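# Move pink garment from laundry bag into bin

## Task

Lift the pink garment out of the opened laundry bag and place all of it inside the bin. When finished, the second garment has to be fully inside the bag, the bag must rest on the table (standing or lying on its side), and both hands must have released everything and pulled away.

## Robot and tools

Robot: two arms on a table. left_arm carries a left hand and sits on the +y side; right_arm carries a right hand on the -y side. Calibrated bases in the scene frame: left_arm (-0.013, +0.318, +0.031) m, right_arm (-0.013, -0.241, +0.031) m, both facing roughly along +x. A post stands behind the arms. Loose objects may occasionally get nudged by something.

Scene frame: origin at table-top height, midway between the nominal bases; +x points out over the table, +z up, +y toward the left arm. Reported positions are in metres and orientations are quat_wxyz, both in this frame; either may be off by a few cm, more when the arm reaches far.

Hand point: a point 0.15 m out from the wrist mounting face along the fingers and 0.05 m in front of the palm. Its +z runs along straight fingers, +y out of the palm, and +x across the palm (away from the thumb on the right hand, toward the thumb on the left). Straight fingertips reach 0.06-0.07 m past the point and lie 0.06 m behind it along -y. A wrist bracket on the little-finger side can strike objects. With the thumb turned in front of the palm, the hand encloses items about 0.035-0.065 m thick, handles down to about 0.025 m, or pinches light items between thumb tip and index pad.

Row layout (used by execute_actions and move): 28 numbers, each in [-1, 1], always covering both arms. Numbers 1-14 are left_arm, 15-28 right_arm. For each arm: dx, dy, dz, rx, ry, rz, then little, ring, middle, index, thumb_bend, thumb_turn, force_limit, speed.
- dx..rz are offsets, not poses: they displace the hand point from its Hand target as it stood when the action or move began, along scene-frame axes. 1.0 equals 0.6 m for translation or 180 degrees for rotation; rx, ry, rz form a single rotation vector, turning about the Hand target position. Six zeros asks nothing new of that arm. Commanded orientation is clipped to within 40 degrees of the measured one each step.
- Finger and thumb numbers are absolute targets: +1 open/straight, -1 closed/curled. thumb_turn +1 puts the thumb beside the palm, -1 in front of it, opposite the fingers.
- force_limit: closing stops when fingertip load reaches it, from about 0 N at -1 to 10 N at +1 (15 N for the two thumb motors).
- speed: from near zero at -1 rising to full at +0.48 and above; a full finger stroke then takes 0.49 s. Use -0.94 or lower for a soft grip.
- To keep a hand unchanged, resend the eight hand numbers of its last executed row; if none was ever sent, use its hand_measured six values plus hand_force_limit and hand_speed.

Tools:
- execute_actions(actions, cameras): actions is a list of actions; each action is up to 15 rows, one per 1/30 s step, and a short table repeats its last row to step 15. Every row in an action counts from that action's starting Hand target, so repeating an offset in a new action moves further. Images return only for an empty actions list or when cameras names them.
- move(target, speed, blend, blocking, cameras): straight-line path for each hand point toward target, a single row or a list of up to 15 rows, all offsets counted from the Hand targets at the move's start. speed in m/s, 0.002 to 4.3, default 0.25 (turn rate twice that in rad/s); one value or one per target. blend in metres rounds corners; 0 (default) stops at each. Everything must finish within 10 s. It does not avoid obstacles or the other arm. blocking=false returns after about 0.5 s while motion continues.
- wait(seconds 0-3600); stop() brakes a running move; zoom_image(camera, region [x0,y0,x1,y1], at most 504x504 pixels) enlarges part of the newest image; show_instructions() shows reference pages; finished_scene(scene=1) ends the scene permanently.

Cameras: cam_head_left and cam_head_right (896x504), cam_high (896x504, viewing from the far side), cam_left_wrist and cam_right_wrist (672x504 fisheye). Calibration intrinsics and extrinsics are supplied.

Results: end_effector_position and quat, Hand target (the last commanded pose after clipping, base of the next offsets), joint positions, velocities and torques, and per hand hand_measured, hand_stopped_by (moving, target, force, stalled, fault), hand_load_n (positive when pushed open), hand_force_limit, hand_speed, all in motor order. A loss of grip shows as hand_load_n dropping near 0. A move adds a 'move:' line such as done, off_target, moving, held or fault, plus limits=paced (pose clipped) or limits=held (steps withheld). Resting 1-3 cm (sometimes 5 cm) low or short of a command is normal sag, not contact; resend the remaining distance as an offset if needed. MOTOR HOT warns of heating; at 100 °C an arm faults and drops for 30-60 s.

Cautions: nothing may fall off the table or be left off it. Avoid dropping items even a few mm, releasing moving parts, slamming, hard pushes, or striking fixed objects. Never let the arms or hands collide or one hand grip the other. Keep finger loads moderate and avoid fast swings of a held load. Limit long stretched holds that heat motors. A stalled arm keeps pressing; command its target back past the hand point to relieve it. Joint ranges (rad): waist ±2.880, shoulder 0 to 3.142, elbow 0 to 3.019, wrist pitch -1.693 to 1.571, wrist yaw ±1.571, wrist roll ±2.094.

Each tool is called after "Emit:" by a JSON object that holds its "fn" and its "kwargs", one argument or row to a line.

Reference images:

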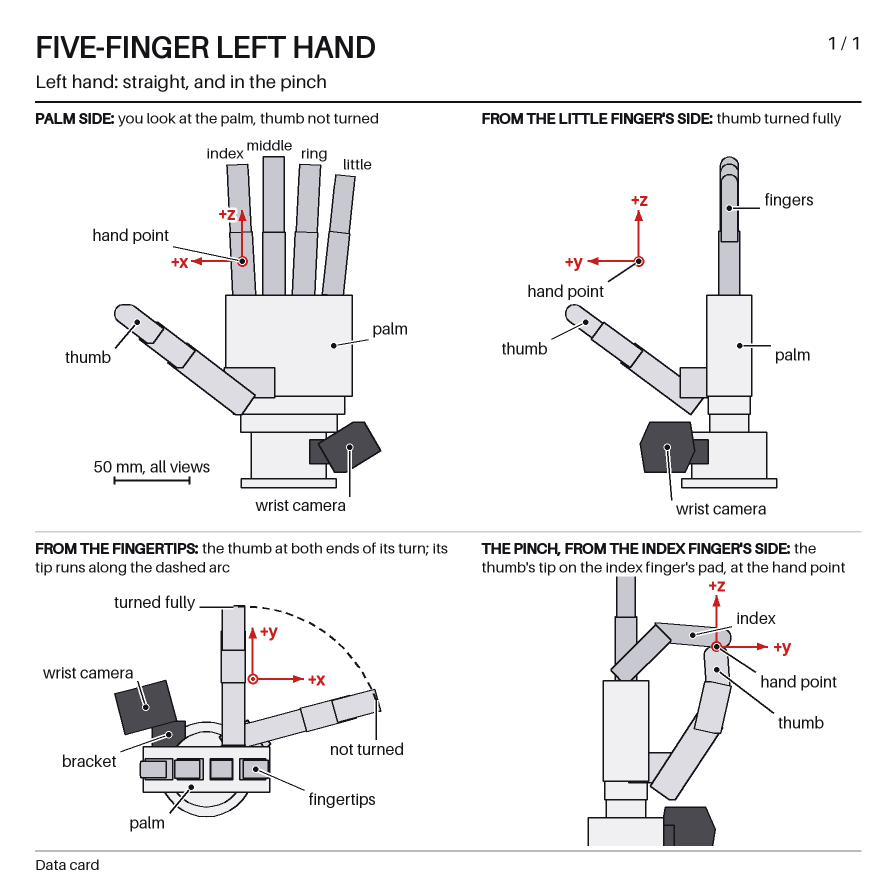

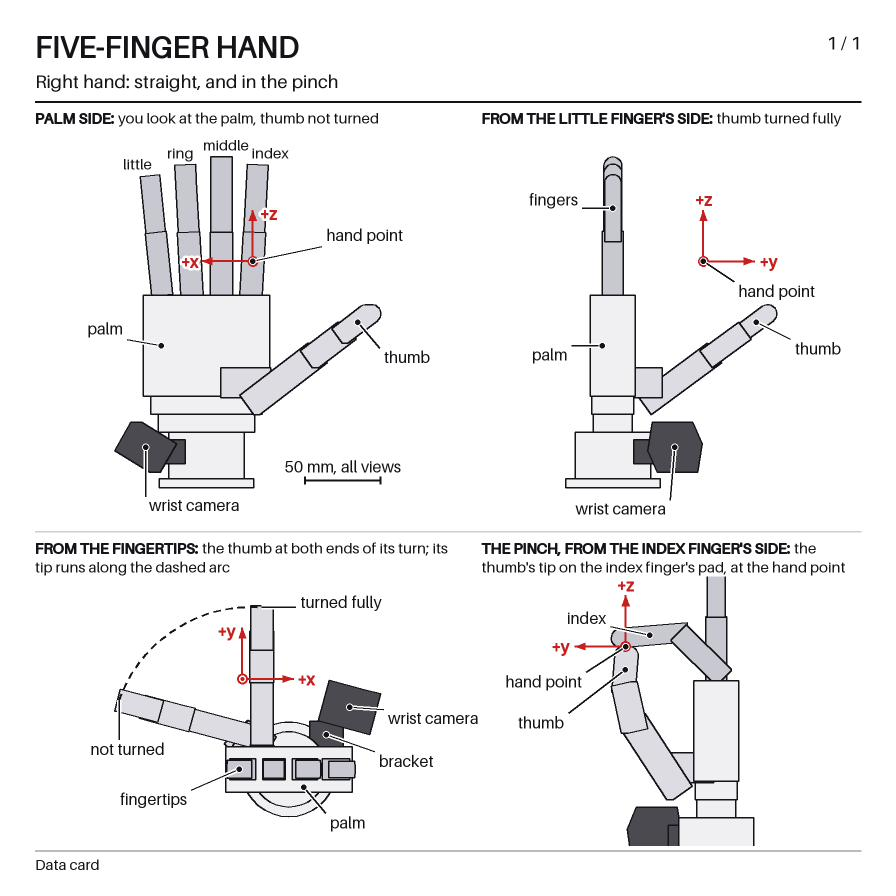

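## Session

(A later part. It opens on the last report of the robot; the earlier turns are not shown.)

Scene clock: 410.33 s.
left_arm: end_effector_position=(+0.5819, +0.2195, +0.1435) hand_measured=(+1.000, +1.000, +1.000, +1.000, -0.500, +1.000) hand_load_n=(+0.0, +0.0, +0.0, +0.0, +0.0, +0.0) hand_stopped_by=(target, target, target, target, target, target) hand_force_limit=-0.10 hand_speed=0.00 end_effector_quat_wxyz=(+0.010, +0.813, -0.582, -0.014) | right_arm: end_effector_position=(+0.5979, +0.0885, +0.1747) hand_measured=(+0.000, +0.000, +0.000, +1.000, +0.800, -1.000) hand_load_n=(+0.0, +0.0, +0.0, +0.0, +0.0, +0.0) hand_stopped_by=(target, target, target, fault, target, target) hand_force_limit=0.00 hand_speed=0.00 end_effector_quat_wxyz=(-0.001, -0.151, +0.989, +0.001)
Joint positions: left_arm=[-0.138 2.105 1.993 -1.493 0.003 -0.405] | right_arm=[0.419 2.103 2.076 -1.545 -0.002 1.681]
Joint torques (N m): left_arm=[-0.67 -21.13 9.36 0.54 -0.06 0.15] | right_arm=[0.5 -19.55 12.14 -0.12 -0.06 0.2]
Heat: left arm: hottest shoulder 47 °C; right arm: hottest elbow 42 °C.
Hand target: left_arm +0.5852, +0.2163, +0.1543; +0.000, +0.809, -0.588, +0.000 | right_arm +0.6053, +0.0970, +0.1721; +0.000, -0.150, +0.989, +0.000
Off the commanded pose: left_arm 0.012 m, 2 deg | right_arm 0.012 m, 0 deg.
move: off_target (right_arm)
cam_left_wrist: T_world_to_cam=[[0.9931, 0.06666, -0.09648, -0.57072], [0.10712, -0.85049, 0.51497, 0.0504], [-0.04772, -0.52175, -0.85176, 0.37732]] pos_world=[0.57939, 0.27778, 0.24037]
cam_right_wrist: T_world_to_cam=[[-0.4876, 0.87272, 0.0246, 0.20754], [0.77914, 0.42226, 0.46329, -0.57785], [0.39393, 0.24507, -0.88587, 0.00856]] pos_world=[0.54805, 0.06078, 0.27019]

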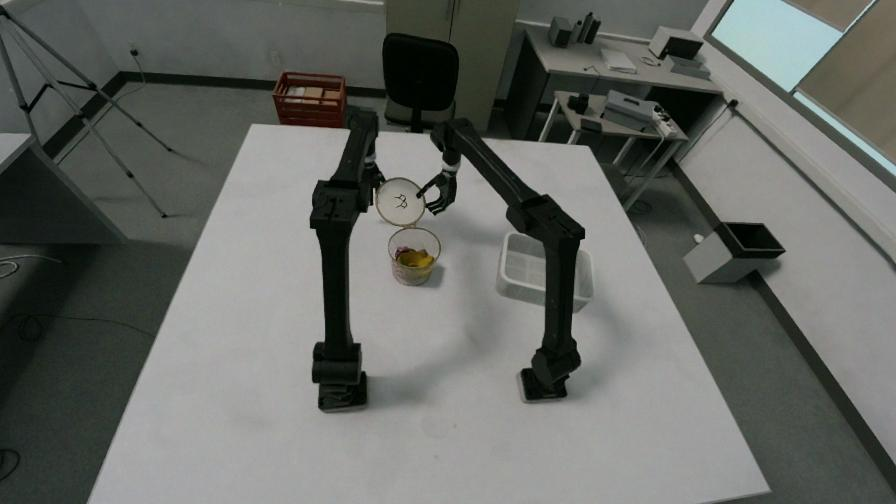

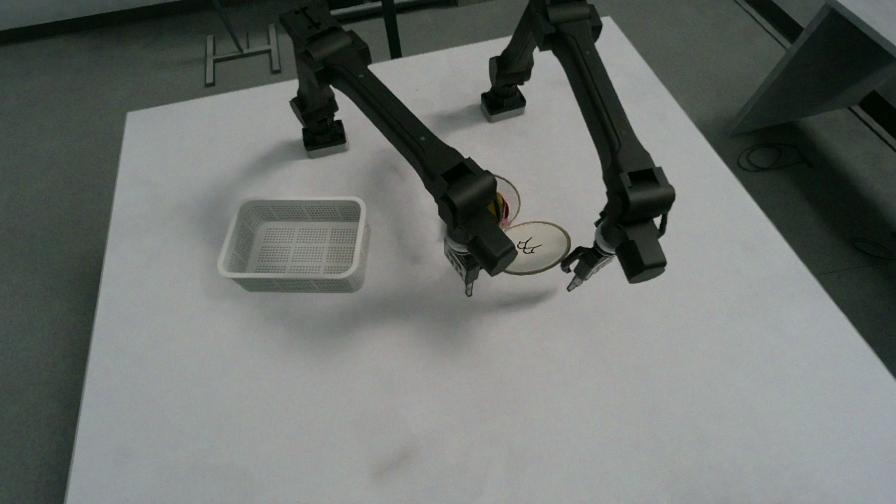

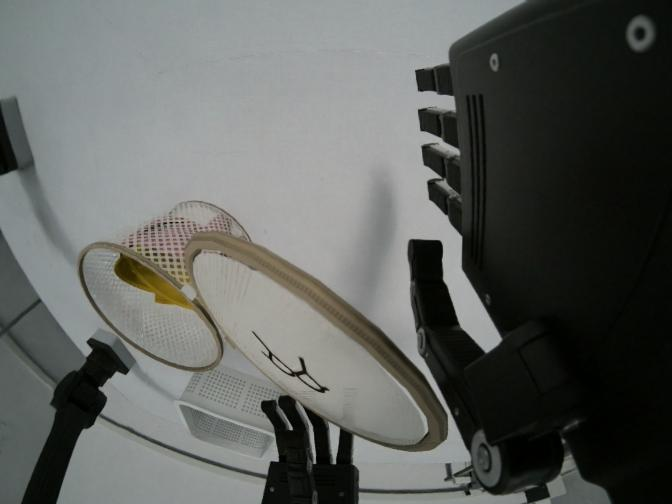

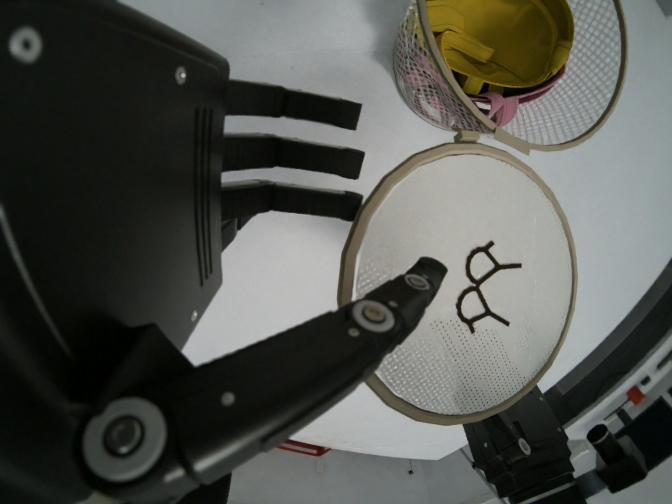

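Emit:
{"fn": "move", "kwargs": {
  "target": [
    [0,0,0,0,0,0,1,1,1,1,-0.5,1,-0.1,0,-0.013,0.042,0.0,0,0,0,0,0,0,1,0.8,-1,0,0.0]
  ],
  "speed": 0.05,
  "cameras": ["cam_head_left","cam_high","cam_left_wrist","cam_right_wrist"]
}}

Emit:
{"fn": "zoom_image", "kwargs": {
  "camera": "cam_head_left",
  "region": [360, 160, 460, 260]
}}

Scene clock: 411.77 s.
left_arm: end_effector_position=(+0.5819, +0.2195, +0.1435) hand_measured=(+1.000, +1.000, +1.000, +1.000, -0.500, +1.000) hand_load_n=(+0.0, +0.0, +0.0, +0.0, +0.0, -0.5) hand_stopped_by=(target, target, target, target, target, target) hand_force_limit=-0.10 hand_speed=0.00 end_effector_quat_wxyz=(+0.010, +0.813, -0.582, -0.014) | right_arm: end_effector_position=(+0.5903, +0.1136, +0.1740) hand_measured=(+0.000, +0.000, +0.000, +1.000, +0.800, -1.000) hand_load_n=(+0.0, +0.0, +0.0, +0.0, +0.0, +0.0) hand_stopped_by=(target, target, target, fault, target, target) hand_force_limit=0.00 hand_speed=0.00 end_effector_quat_wxyz=(-0.002, -0.151, +0.989, +0.000)
Joint positions: left_arm=[-0.138 2.105 1.993 -1.493 0.003 -0.405] | right_arm=[0.459 2.117 2.097 -1.554 -0.002 1.721]
Joint torques (N m): left_arm=[-1.9 -21.3 9.42 0.68 -0.06 0.13] | right_arm=[0.44 -19.49 12.18 -0.24 -0.06 0.2]
Heat: left arm: hottest shoulder 47 °C; right arm: hottest elbow 42 °C.
Hand target: left_arm +0.5852, +0.2163, +0.1543; +0.000, +0.809, -0.588, +0.000 | right_arm +0.5973, +0.1223, +0.1720; +0.000, -0.150, +0.989, +0.000
Off the commanded pose: left_arm 0.012 m, 2 deg | right_arm 0.011 m, 0 deg.
move: off_target (right_arm)
cam_left_wrist: T_world_to_cam=[[0.9931, 0.06666, -0.09648, -0.57072], [0.10712, -0.85049, 0.51497, 0.0504], [-0.04772, -0.52175, -0.85176, 0.37732]] pos_world=[0.57939, 0.27778, 0.24037]
cam_right_wrist: T_world_to_cam=[[-0.48755, 0.87275, 0.02474, 0.18188], [0.77985, 0.42256, 0.46183, -0.58241], [0.39261, 0.24446, -0.88662, 0.00565]] pos_world=[0.54065, 0.08598, 0.26948]

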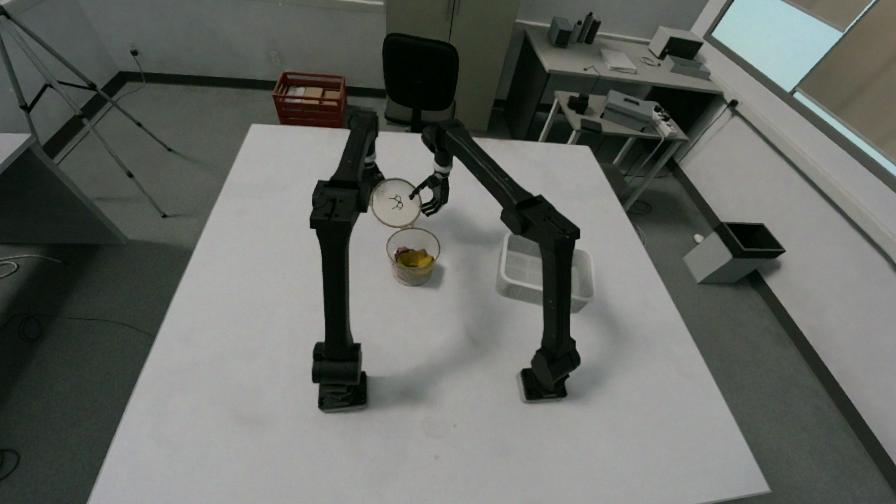

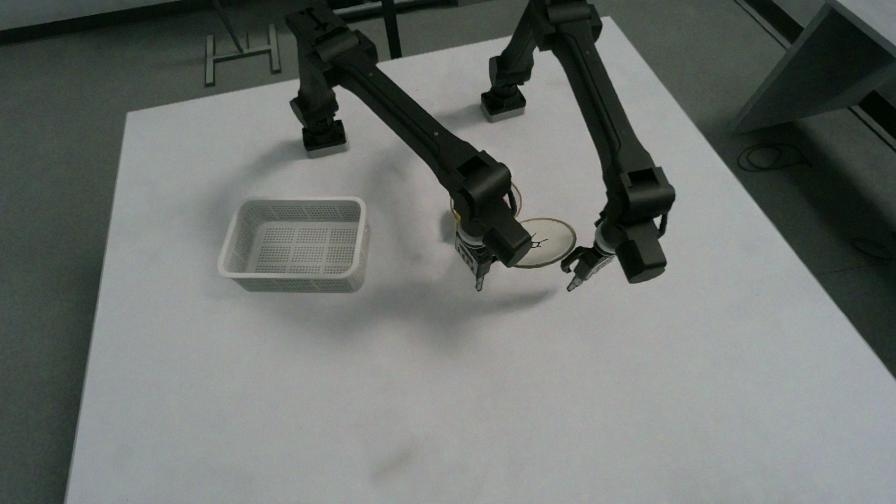

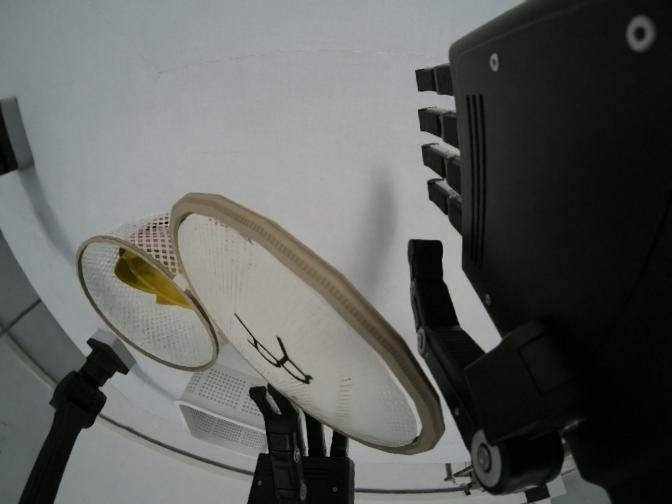

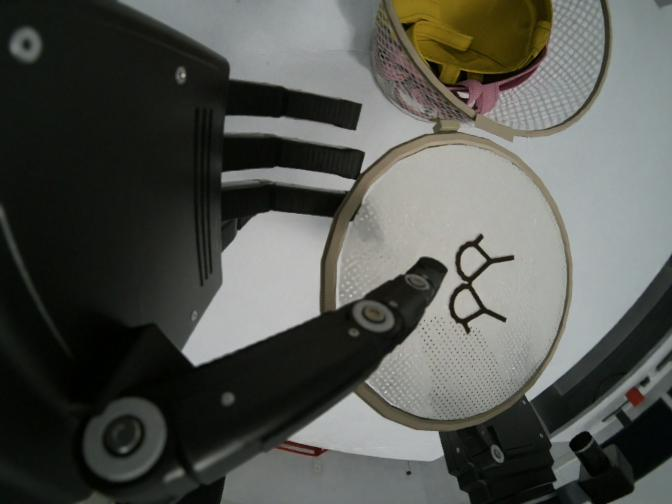

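Scaled by 5.040 from the camera's image (finer frame: 1280x720).

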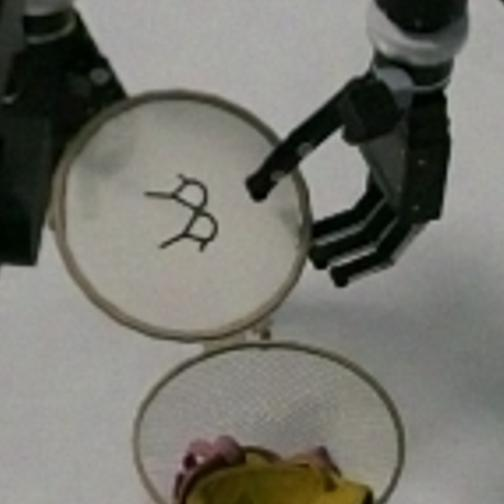

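Emit:
{"fn": "move", "kwargs": {
  "target": [
    [0,0,0,0,0,0,1,1,1,1,-0.5,1,-0.1,0,0,0,0,0,0,0,0,0,0,1,1.0,-1,0,0.0],
    [0,0,0,0,0,0,1,1,1,1,-0.5,1,-0.1,0,0,0,-0.03,0,0,0,0,0,0,1,1.0,-1,0,0.0],
    [0,0,0,0,0,0,1,1,1,1,-0.5,1,-0.1,0,-0.005,0.02,-0.03,0,0,0,0,0,0,1,1.0,-1,0,0.0]
  ],
  "speed": 0.05,
  "cameras": ["cam_head_left","cam_high","cam_left_wrist","cam_right_wrist"]
}}

Emit:
{"fn": "zoom_image", "kwargs": {
  "camera": "cam_head_left",
  "region": [360, 160, 460, 260]
}}

Scene clock: 414.67 s.
left_arm: end_effector_position=(+0.5819, +0.2195, +0.1435) hand_measured=(+1.000, +1.000, +1.000, +1.000, -0.500, +1.000) hand_load_n=(+0.0, +0.0, +0.0, +0.0, +0.0, +0.0) hand_stopped_by=(target, target, target, target, target, target) hand_force_limit=-0.10 hand_speed=0.00 end_effector_quat_wxyz=(+0.010, +0.813, -0.582, -0.014) | right_arm: end_effector_position=(+0.5919, +0.1261, +0.1661) hand_measured=(+0.000, +0.000, +0.000, +1.000, +1.000, -1.000) hand_load_n=(+0.0, +0.5, +0.0, +0.0, +0.0, +0.0) hand_stopped_by=(target, target, target, fault, target, target) hand_force_limit=0.00 hand_speed=0.00 end_effector_quat_wxyz=(+0.004, -0.150, +0.989, +0.002)
Joint positions: left_arm=[-0.138 2.105 1.993 -1.493 0.003 -0.405] | right_arm=[0.475 2.131 2.097 -1.529 -0.001 1.739]
Joint torques (N m): left_arm=[-1.61 -21.42 9.54 0.61 -0.07 0.11] | right_arm=[0.62 -19.66 10.11 0.36 -0.05 0.2]
Heat: left arm: hottest shoulder 47 °C; right arm: hottest elbow 42 °C.
Hand target: left_arm +0.5852, +0.2163, +0.1543; +0.000, +0.809, -0.588, +0.000 | right_arm +0.5944, +0.1343, +0.1539; +0.000, -0.150, +0.989, +0.000
Off the commanded pose: left_arm 0.012 m, 2 deg | right_arm 0.015 m, 0 deg.
move: off_target (right_arm)
cam_left_wrist: T_world_to_cam=[[0.9931, 0.06666, -0.09648, -0.57072], [0.10712, -0.85049, 0.51497, 0.0504], [-0.04772, -0.52175, -0.85176, 0.37732]] pos_world=[0.57939, 0.27778, 0.24037]
cam_right_wrist: T_world_to_cam=[[-0.4865, 0.87335, 0.02379, 0.17136], [0.77546, 0.4191, 0.47224, -0.5839], [0.40247, 0.2482, -0.88115, -0.01223]] pos_world=[0.54107, 0.09809, 0.26089]

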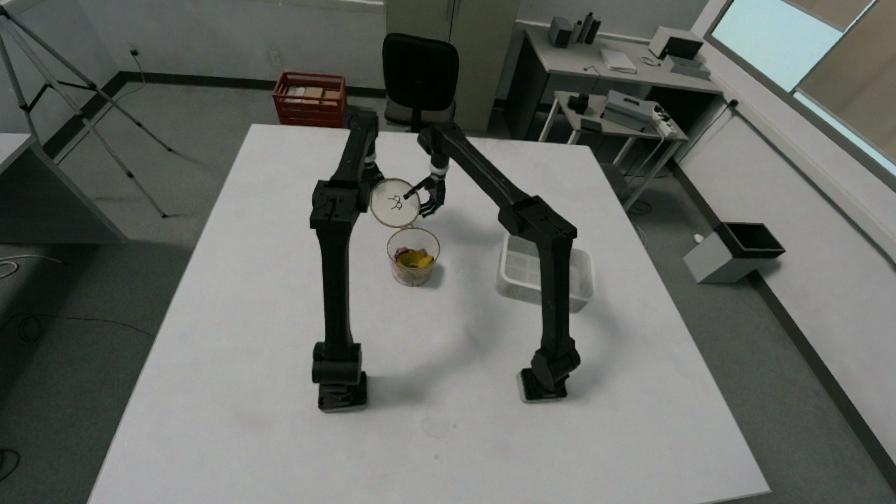

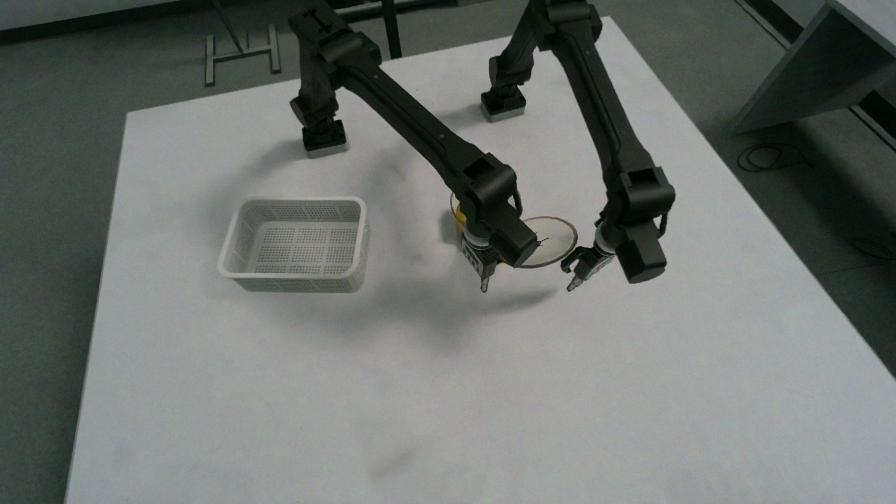

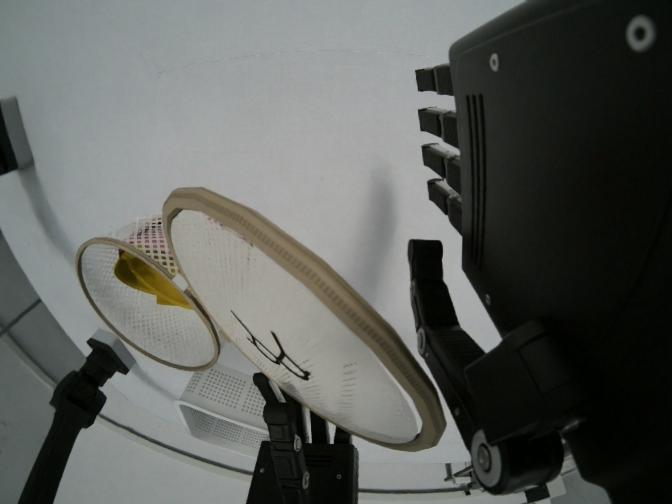

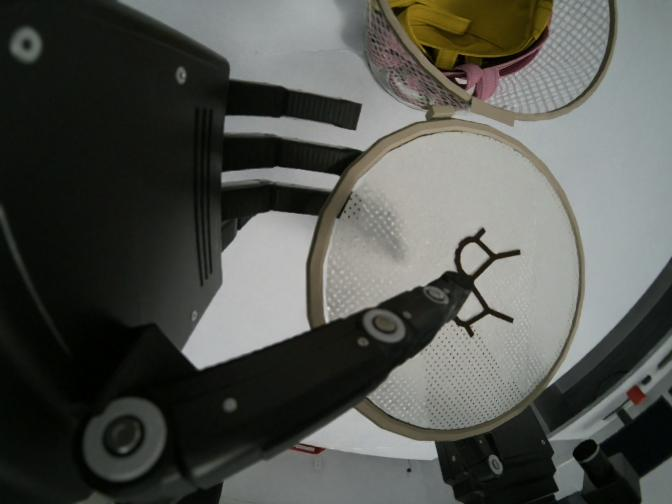

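Scaled by 5.040 from the camera's image (finer frame: 1280x720).

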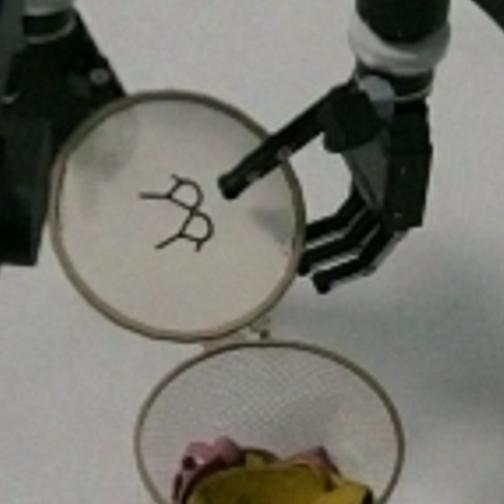

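Emit:
{"fn": "move", "kwargs": {
  "target": [
    [0,0,0,0,0,0,1,1,1,1,-0.5,1,-0.1,0,0,0,0.055,0,0,0,0,0,0,1,1.0,-1,0,0.0],
    [0.05,0,0,0,0,0,1,1,1,1,-0.5,1,-0.1,0,0,0,0.055,0,0,0,0,0,0,1,1.0,-1,0,0.0]
  ],
  "speed": 0.04,
  "cameras": ["cam_head_left","cam_high","cam_left_wrist","cam_right_wrist"]
}}

Emit:
{"fn": "zoom_image", "kwargs": {
  "camera": "cam_head_left",
  "region": [360, 160, 460, 260]
}}

Scene clock: 417.80 s.
left_arm: end_effector_position=(+0.6074, +0.2175, +0.1477) hand_measured=(+1.000, +1.000, +1.000, +1.000, -0.500, +1.000) hand_load_n=(+0.0, +0.0, +0.0, +0.0, +0.0, +0.0) hand_stopped_by=(target, target, target, target, target, target) hand_force_limit=-0.10 hand_speed=0.00 end_effector_quat_wxyz=(+0.005, +0.813, -0.582, -0.005) | right_arm: end_effector_position=(+0.5885, +0.1244, +0.1873) hand_measured=(+0.000, +0.000, +0.000, +1.000, +1.000, -1.000) hand_load_n=(+0.0, +0.0, +0.0, +0.0, +0.0, +0.0) hand_stopped_by=(target, target, target, fault, target, target) hand_force_limit=0.00 hand_speed=0.00 end_effector_quat_wxyz=(-0.003, -0.150, +0.989, +0.000)
Joint positions: left_arm=[-0.138 2.17 2.115 -1.53 0.003 -0.405] | right_arm=[0.475 2.131 2.154 -1.6 -0.001 1.739]
Joint torques (N m): left_arm=[-1.03 -19.72 13.22 -0.76 -0.06 0.17] | right_arm=[0.67 -19.66 12.21 -0.18 -0.07 0.2]
Heat: left arm: hottest shoulder 47 °C; right arm: hottest elbow 43 °C.
Hand target: left_arm +0.6152, +0.2163, +0.1544; +0.000, +0.809, -0.588, +0.000 | right_arm +0.5945, +0.1343, +0.1870; +0.000, -0.150, +0.989, +0.000
Off the commanded pose: left_arm 0.010 m, 1 deg | right_arm 0.012 m, 0 deg.
move: off_target (right_arm)
cam_left_wrist: T_world_to_cam=[[0.99487, 0.06653, -0.07615, -0.59961], [0.0965, -0.8497, 0.51836, 0.04959], [-0.03022, -0.52306, -0.85176, 0.37079]] pos_world=[0.60296, 0.27597, 0.24446]
cam_right_wrist: T_world_to_cam=[[-0.48549, 0.8739, 0.02436, 0.17006], [0.78182, 0.42152, 0.45943, -0.59232], [0.39123, 0.24209, -0.88788, 0.01689]] pos_world=[0.53904, 0.09697, 0.28298]

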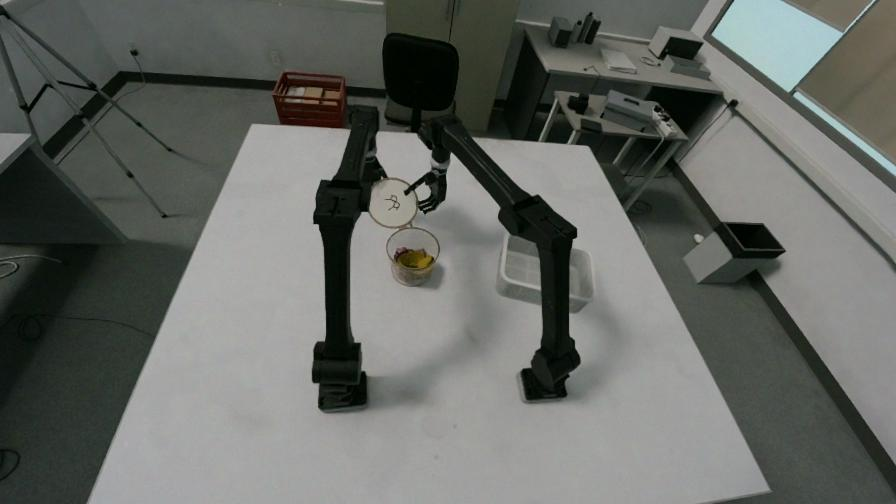

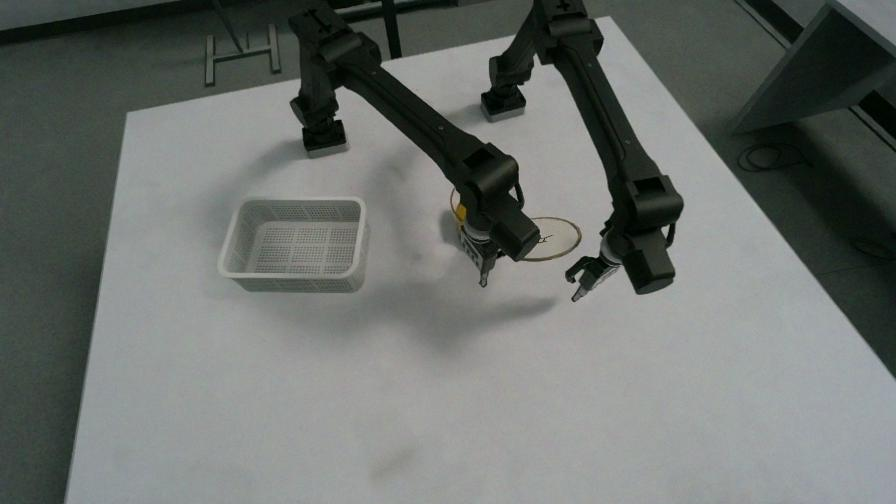

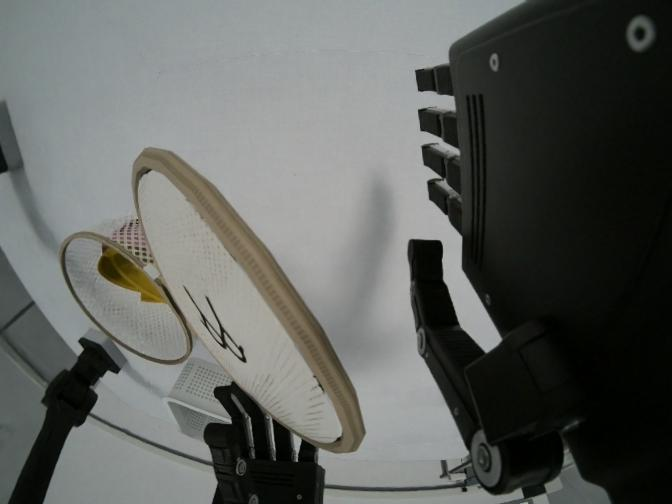

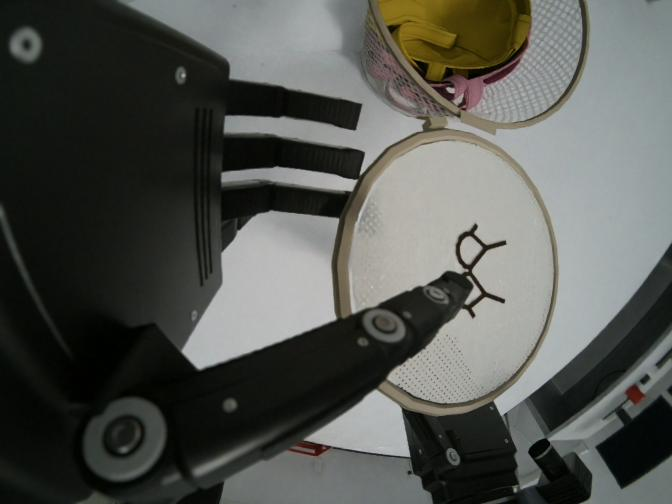

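Scaled by 5.040 from the camera's image (finer frame: 1280x720).

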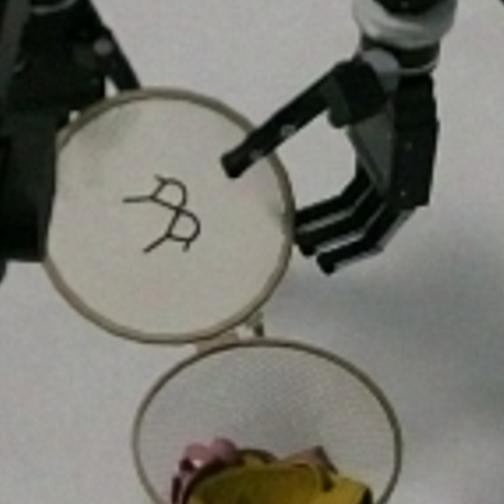

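Emit:
{"fn": "move", "kwargs": {
  "target": [
    [0.09,0.08,0.02,0,0,0,1,1,1,1,-0.5,1,-0.1,0,-0.003,0.018,-0.012,0,0,0,0,0,0,1,1.0,-1,0,0.0],
    [0.06,0.25,0.1,0,0,0,1,1,1,1,-0.5,1,-0.1,0,-0.003,0.018,-0.07,0,0,0,0,0,0,1,1.0,-1,0,0.0]
  ],
  "speed": [0.08,0.08],
  "cameras": ["cam_head_left","cam_high","cam_left_wrist","cam_right_wrist"]
}}

Emit:
{"fn": "zoom_image", "kwargs": {
  "camera": "cam_head_left",
  "region": [360, 160, 460, 260]
}}

Scene clock: 422.03 s.
left_arm: end_effector_position=(+0.6561, +0.3606, +0.1991) hand_measured=(+1.000, +1.000, +1.000, +1.000, -0.500, +1.000) hand_load_n=(+0.0, +0.0, +0.0, +0.0, +0.0, +0.0) hand_stopped_by=(target, target, target, target, target, target) hand_force_limit=-0.10 hand_speed=0.00 end_effector_quat_wxyz=(-0.023, +0.813, -0.581, +0.029) | right_arm: end_effector_position=(+0.5947, +0.1368, +0.1649) hand_measured=(+0.000, +0.000, +0.000, +1.000, +1.000, -1.000) hand_load_n=(+0.0, +0.0, +0.0, -0.5, +0.0, +0.0) hand_stopped_by=(target, target, target, fault, target, target) hand_force_limit=0.00 hand_speed=0.00 end_effector_quat_wxyz=(+0.010, -0.148, +0.989, +0.004)
Joint positions: left_arm=[0.067 2.31 2.505 -1.694 0.006 -0.202] | right_arm=[0.487 2.144 2.115 -1.521 -0.001 1.755]
Joint torques (N m): left_arm=[-0.15 -23.77 9.55 -0.43 0.06 0.25] | right_arm=[0.91 -19.9 8.68 0.62 -0.06 0.2]
Heat: left arm: hottest shoulder 47 °C; right arm: hottest elbow 43 °C.
Hand target: left_arm +0.6511, +0.3662, +0.2142; +0.001, +0.809, -0.588, +0.000 | right_arm +0.5927, +0.1451, +0.1451; +0.000, -0.150, +0.989, +0.000
Off the commanded pose: left_arm 0.017 m, 4 deg | right_arm 0.022 m, 1 deg.
joint sent to its limit (left arm) — joint 4 (wrist pitch), lower limit. The joint targets are off in orientation, not in position.
move: off_target (left_arm, right_arm)
cam_left_wrist: T_world_to_cam=[[0.99754, 0.06914, 0.01132, -0.67375], [0.05317, -0.85238, 0.52021, 0.16889], [0.04561, -0.51833, -0.85396, 0.43978]] pos_world=[0.64306, 0.41849, 0.29533]
cam_right_wrist: T_world_to_cam=[[-0.48312, 0.87523, 0.02368, 0.16123], [0.77192, 0.41301, 0.48329, -0.58895], [0.41321, 0.25176, -0.87514, -0.02493]] pos_world=[0.54281, 0.10841, 0.259]

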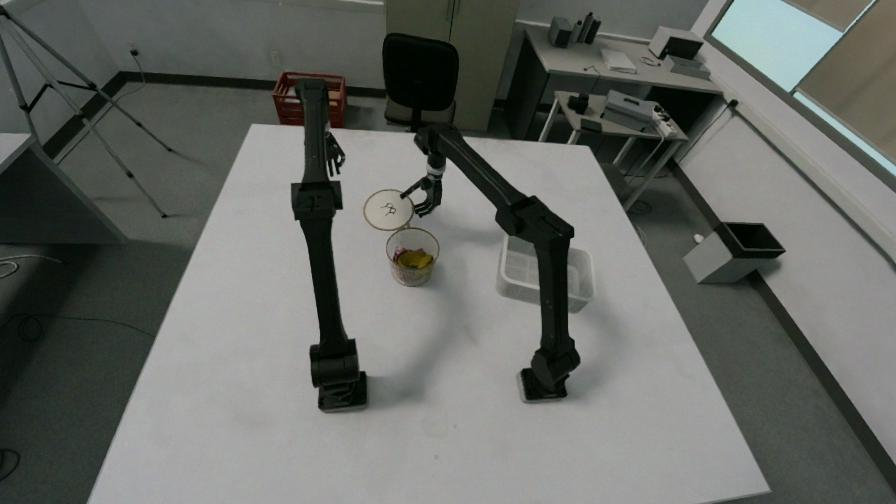

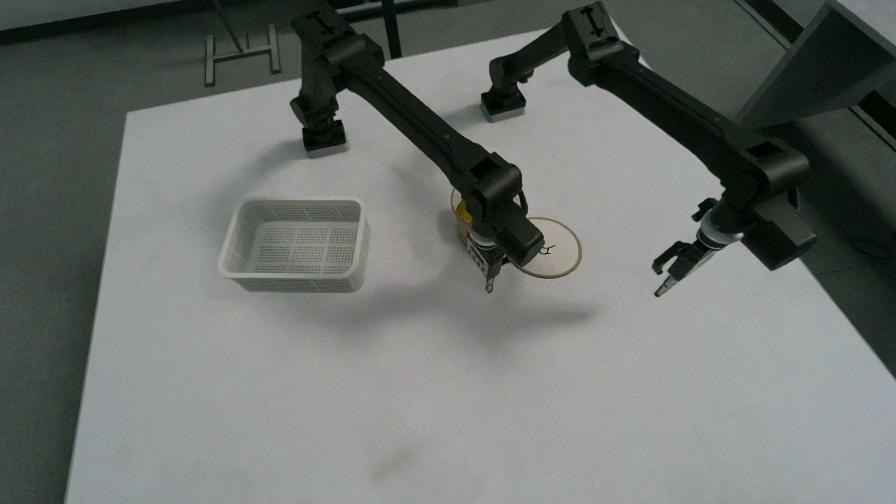

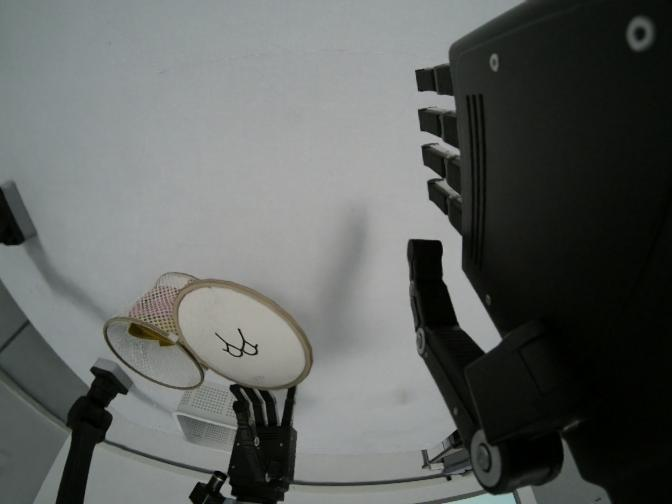

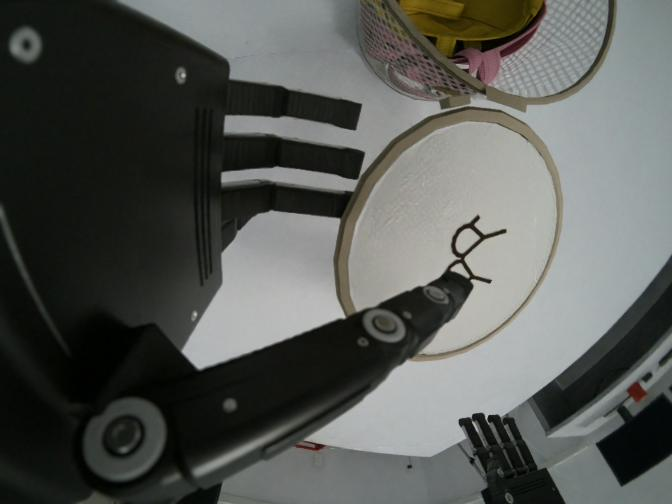

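Scaled by 5.040 from the camera's image (finer frame: 1280x720).

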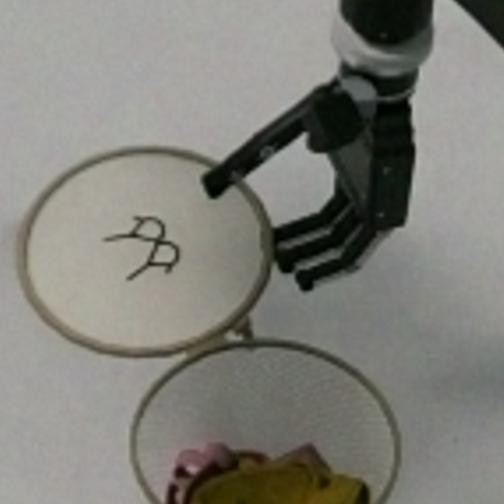

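Emit:
{"fn": "move", "kwargs": {
  "target": [
    [0,0,0,0,0,0,1,1,1,1,-0.5,1,-0.1,0,-0.0,0.01,-0.07,0,0,0,0,0,0,1,1.0,-1,0,0.0]
  ],
  "speed": 0.04,
  "cameras": ["cam_head_left","cam_high","cam_left_wrist","cam_right_wrist"]
}}

Emit:
{"fn": "zoom_image", "kwargs": {
  "camera": "cam_head_left",
  "region": [360, 160, 460, 260]
}}

Scene clock: 423.93 s.
left_arm: end_effector_position=(+0.6561, +0.3606, +0.1991) hand_measured=(+1.000, +1.000, +1.000, +1.000, -0.500, +1.000) hand_load_n=(+0.0, +0.0, +0.0, +0.0, +0.0, -0.5) hand_stopped_by=(target, target, target, target, target, target) hand_force_limit=-0.10 hand_speed=0.00 end_effector_quat_wxyz=(-0.023, +0.813, -0.581, +0.029) | right_arm: end_effector_position=(+0.5953, +0.1433, +0.1221) hand_measured=(+0.000, +0.000, +0.000, +1.000, +1.000, -1.000) hand_load_n=(+0.0, +0.0, +0.0, +0.0, +0.0, +0.0) hand_stopped_by=(target, target, target, fault, target, target) hand_force_limit=0.00 hand_speed=0.00 end_effector_quat_wxyz=(+0.009, -0.149, +0.989, +0.004)
Joint positions: left_arm=[0.067 2.31 2.505 -1.694 0.006 -0.202] | right_arm=[0.495 2.169 2.045 -1.428 -0.001 1.762]
Joint torques (N m): left_arm=[-0.03 -23.82 9.63 -0.29 0.07 0.19] | right_arm=[0.85 -20.13 8.66 0.64 -0.06 0.2]
Heat: left arm: hottest shoulder 47 °C; right arm: hottest elbow 43 °C.
Hand target: left_arm +0.6511, +0.3662, +0.2142; +0.001, +0.809, -0.588, +0.000 | right_arm +0.5926, +0.1511, +0.1030; +0.000, -0.150, +0.989, +0.000
Off the commanded pose: left_arm 0.017 m, 4 deg | right_arm 0.021 m, 1 deg.
joint sent to its limit (left arm) — joint 4 (wrist pitch), lower limit. The joint targets are off in orientation, not in position.
move: off_target (right_arm)
cam_left_wrist: T_world_to_cam=[[0.99757, 0.06877, 0.01131, -0.67361], [0.05286, -0.85241, 0.5202, 0.1691], [0.04542, -0.51834, -0.85397, 0.43992]] pos_world=[0.64306, 0.41849, 0.29533]
cam_right_wrist: T_world_to_cam=[[-0.48437, 0.87454, 0.02386, 0.15765], [0.77231, 0.41462, 0.48129, -0.57157], [0.41101, 0.25155, -0.87624, -0.0628]] pos_world=[0.5436, 0.1149, 0.2163]

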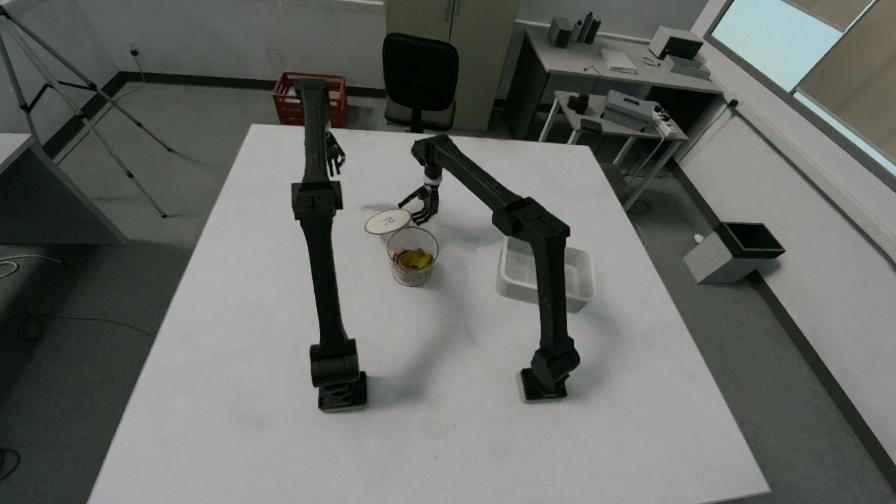

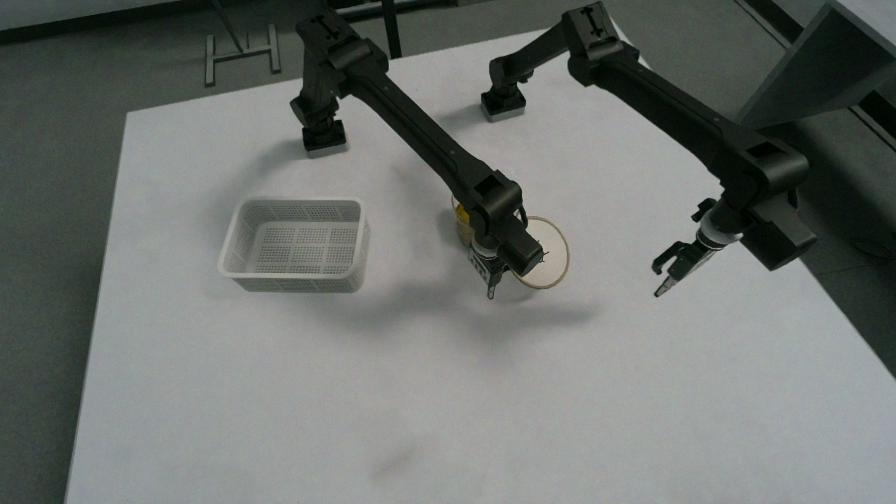

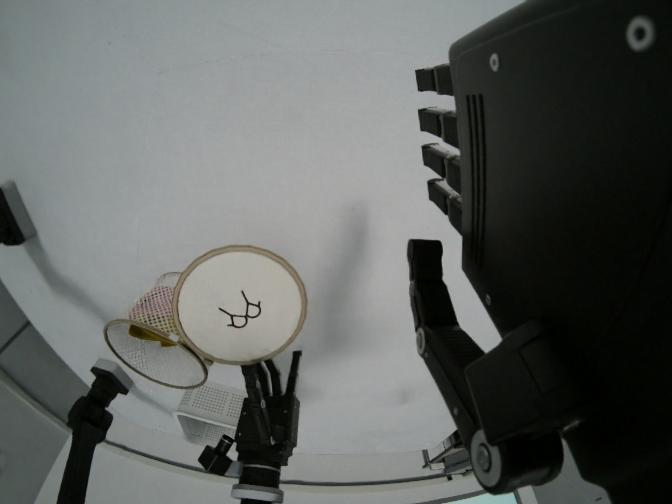

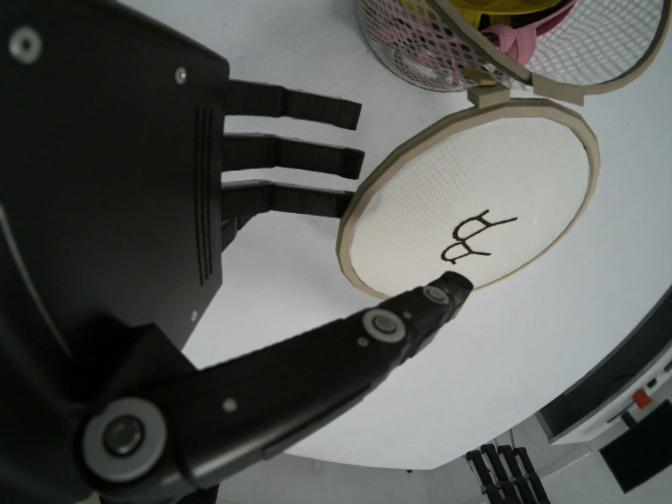

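Scaled by 5.040 from the camera's image (finer frame: 1280x720).

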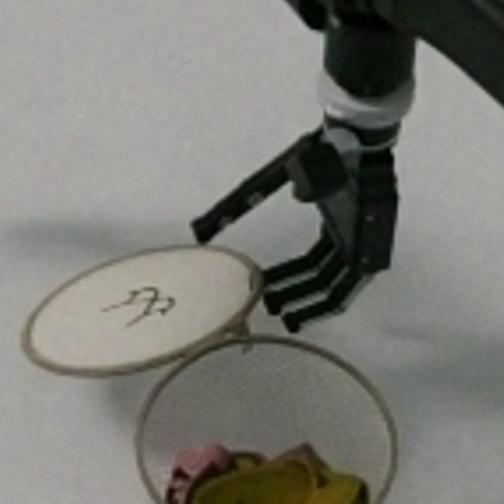

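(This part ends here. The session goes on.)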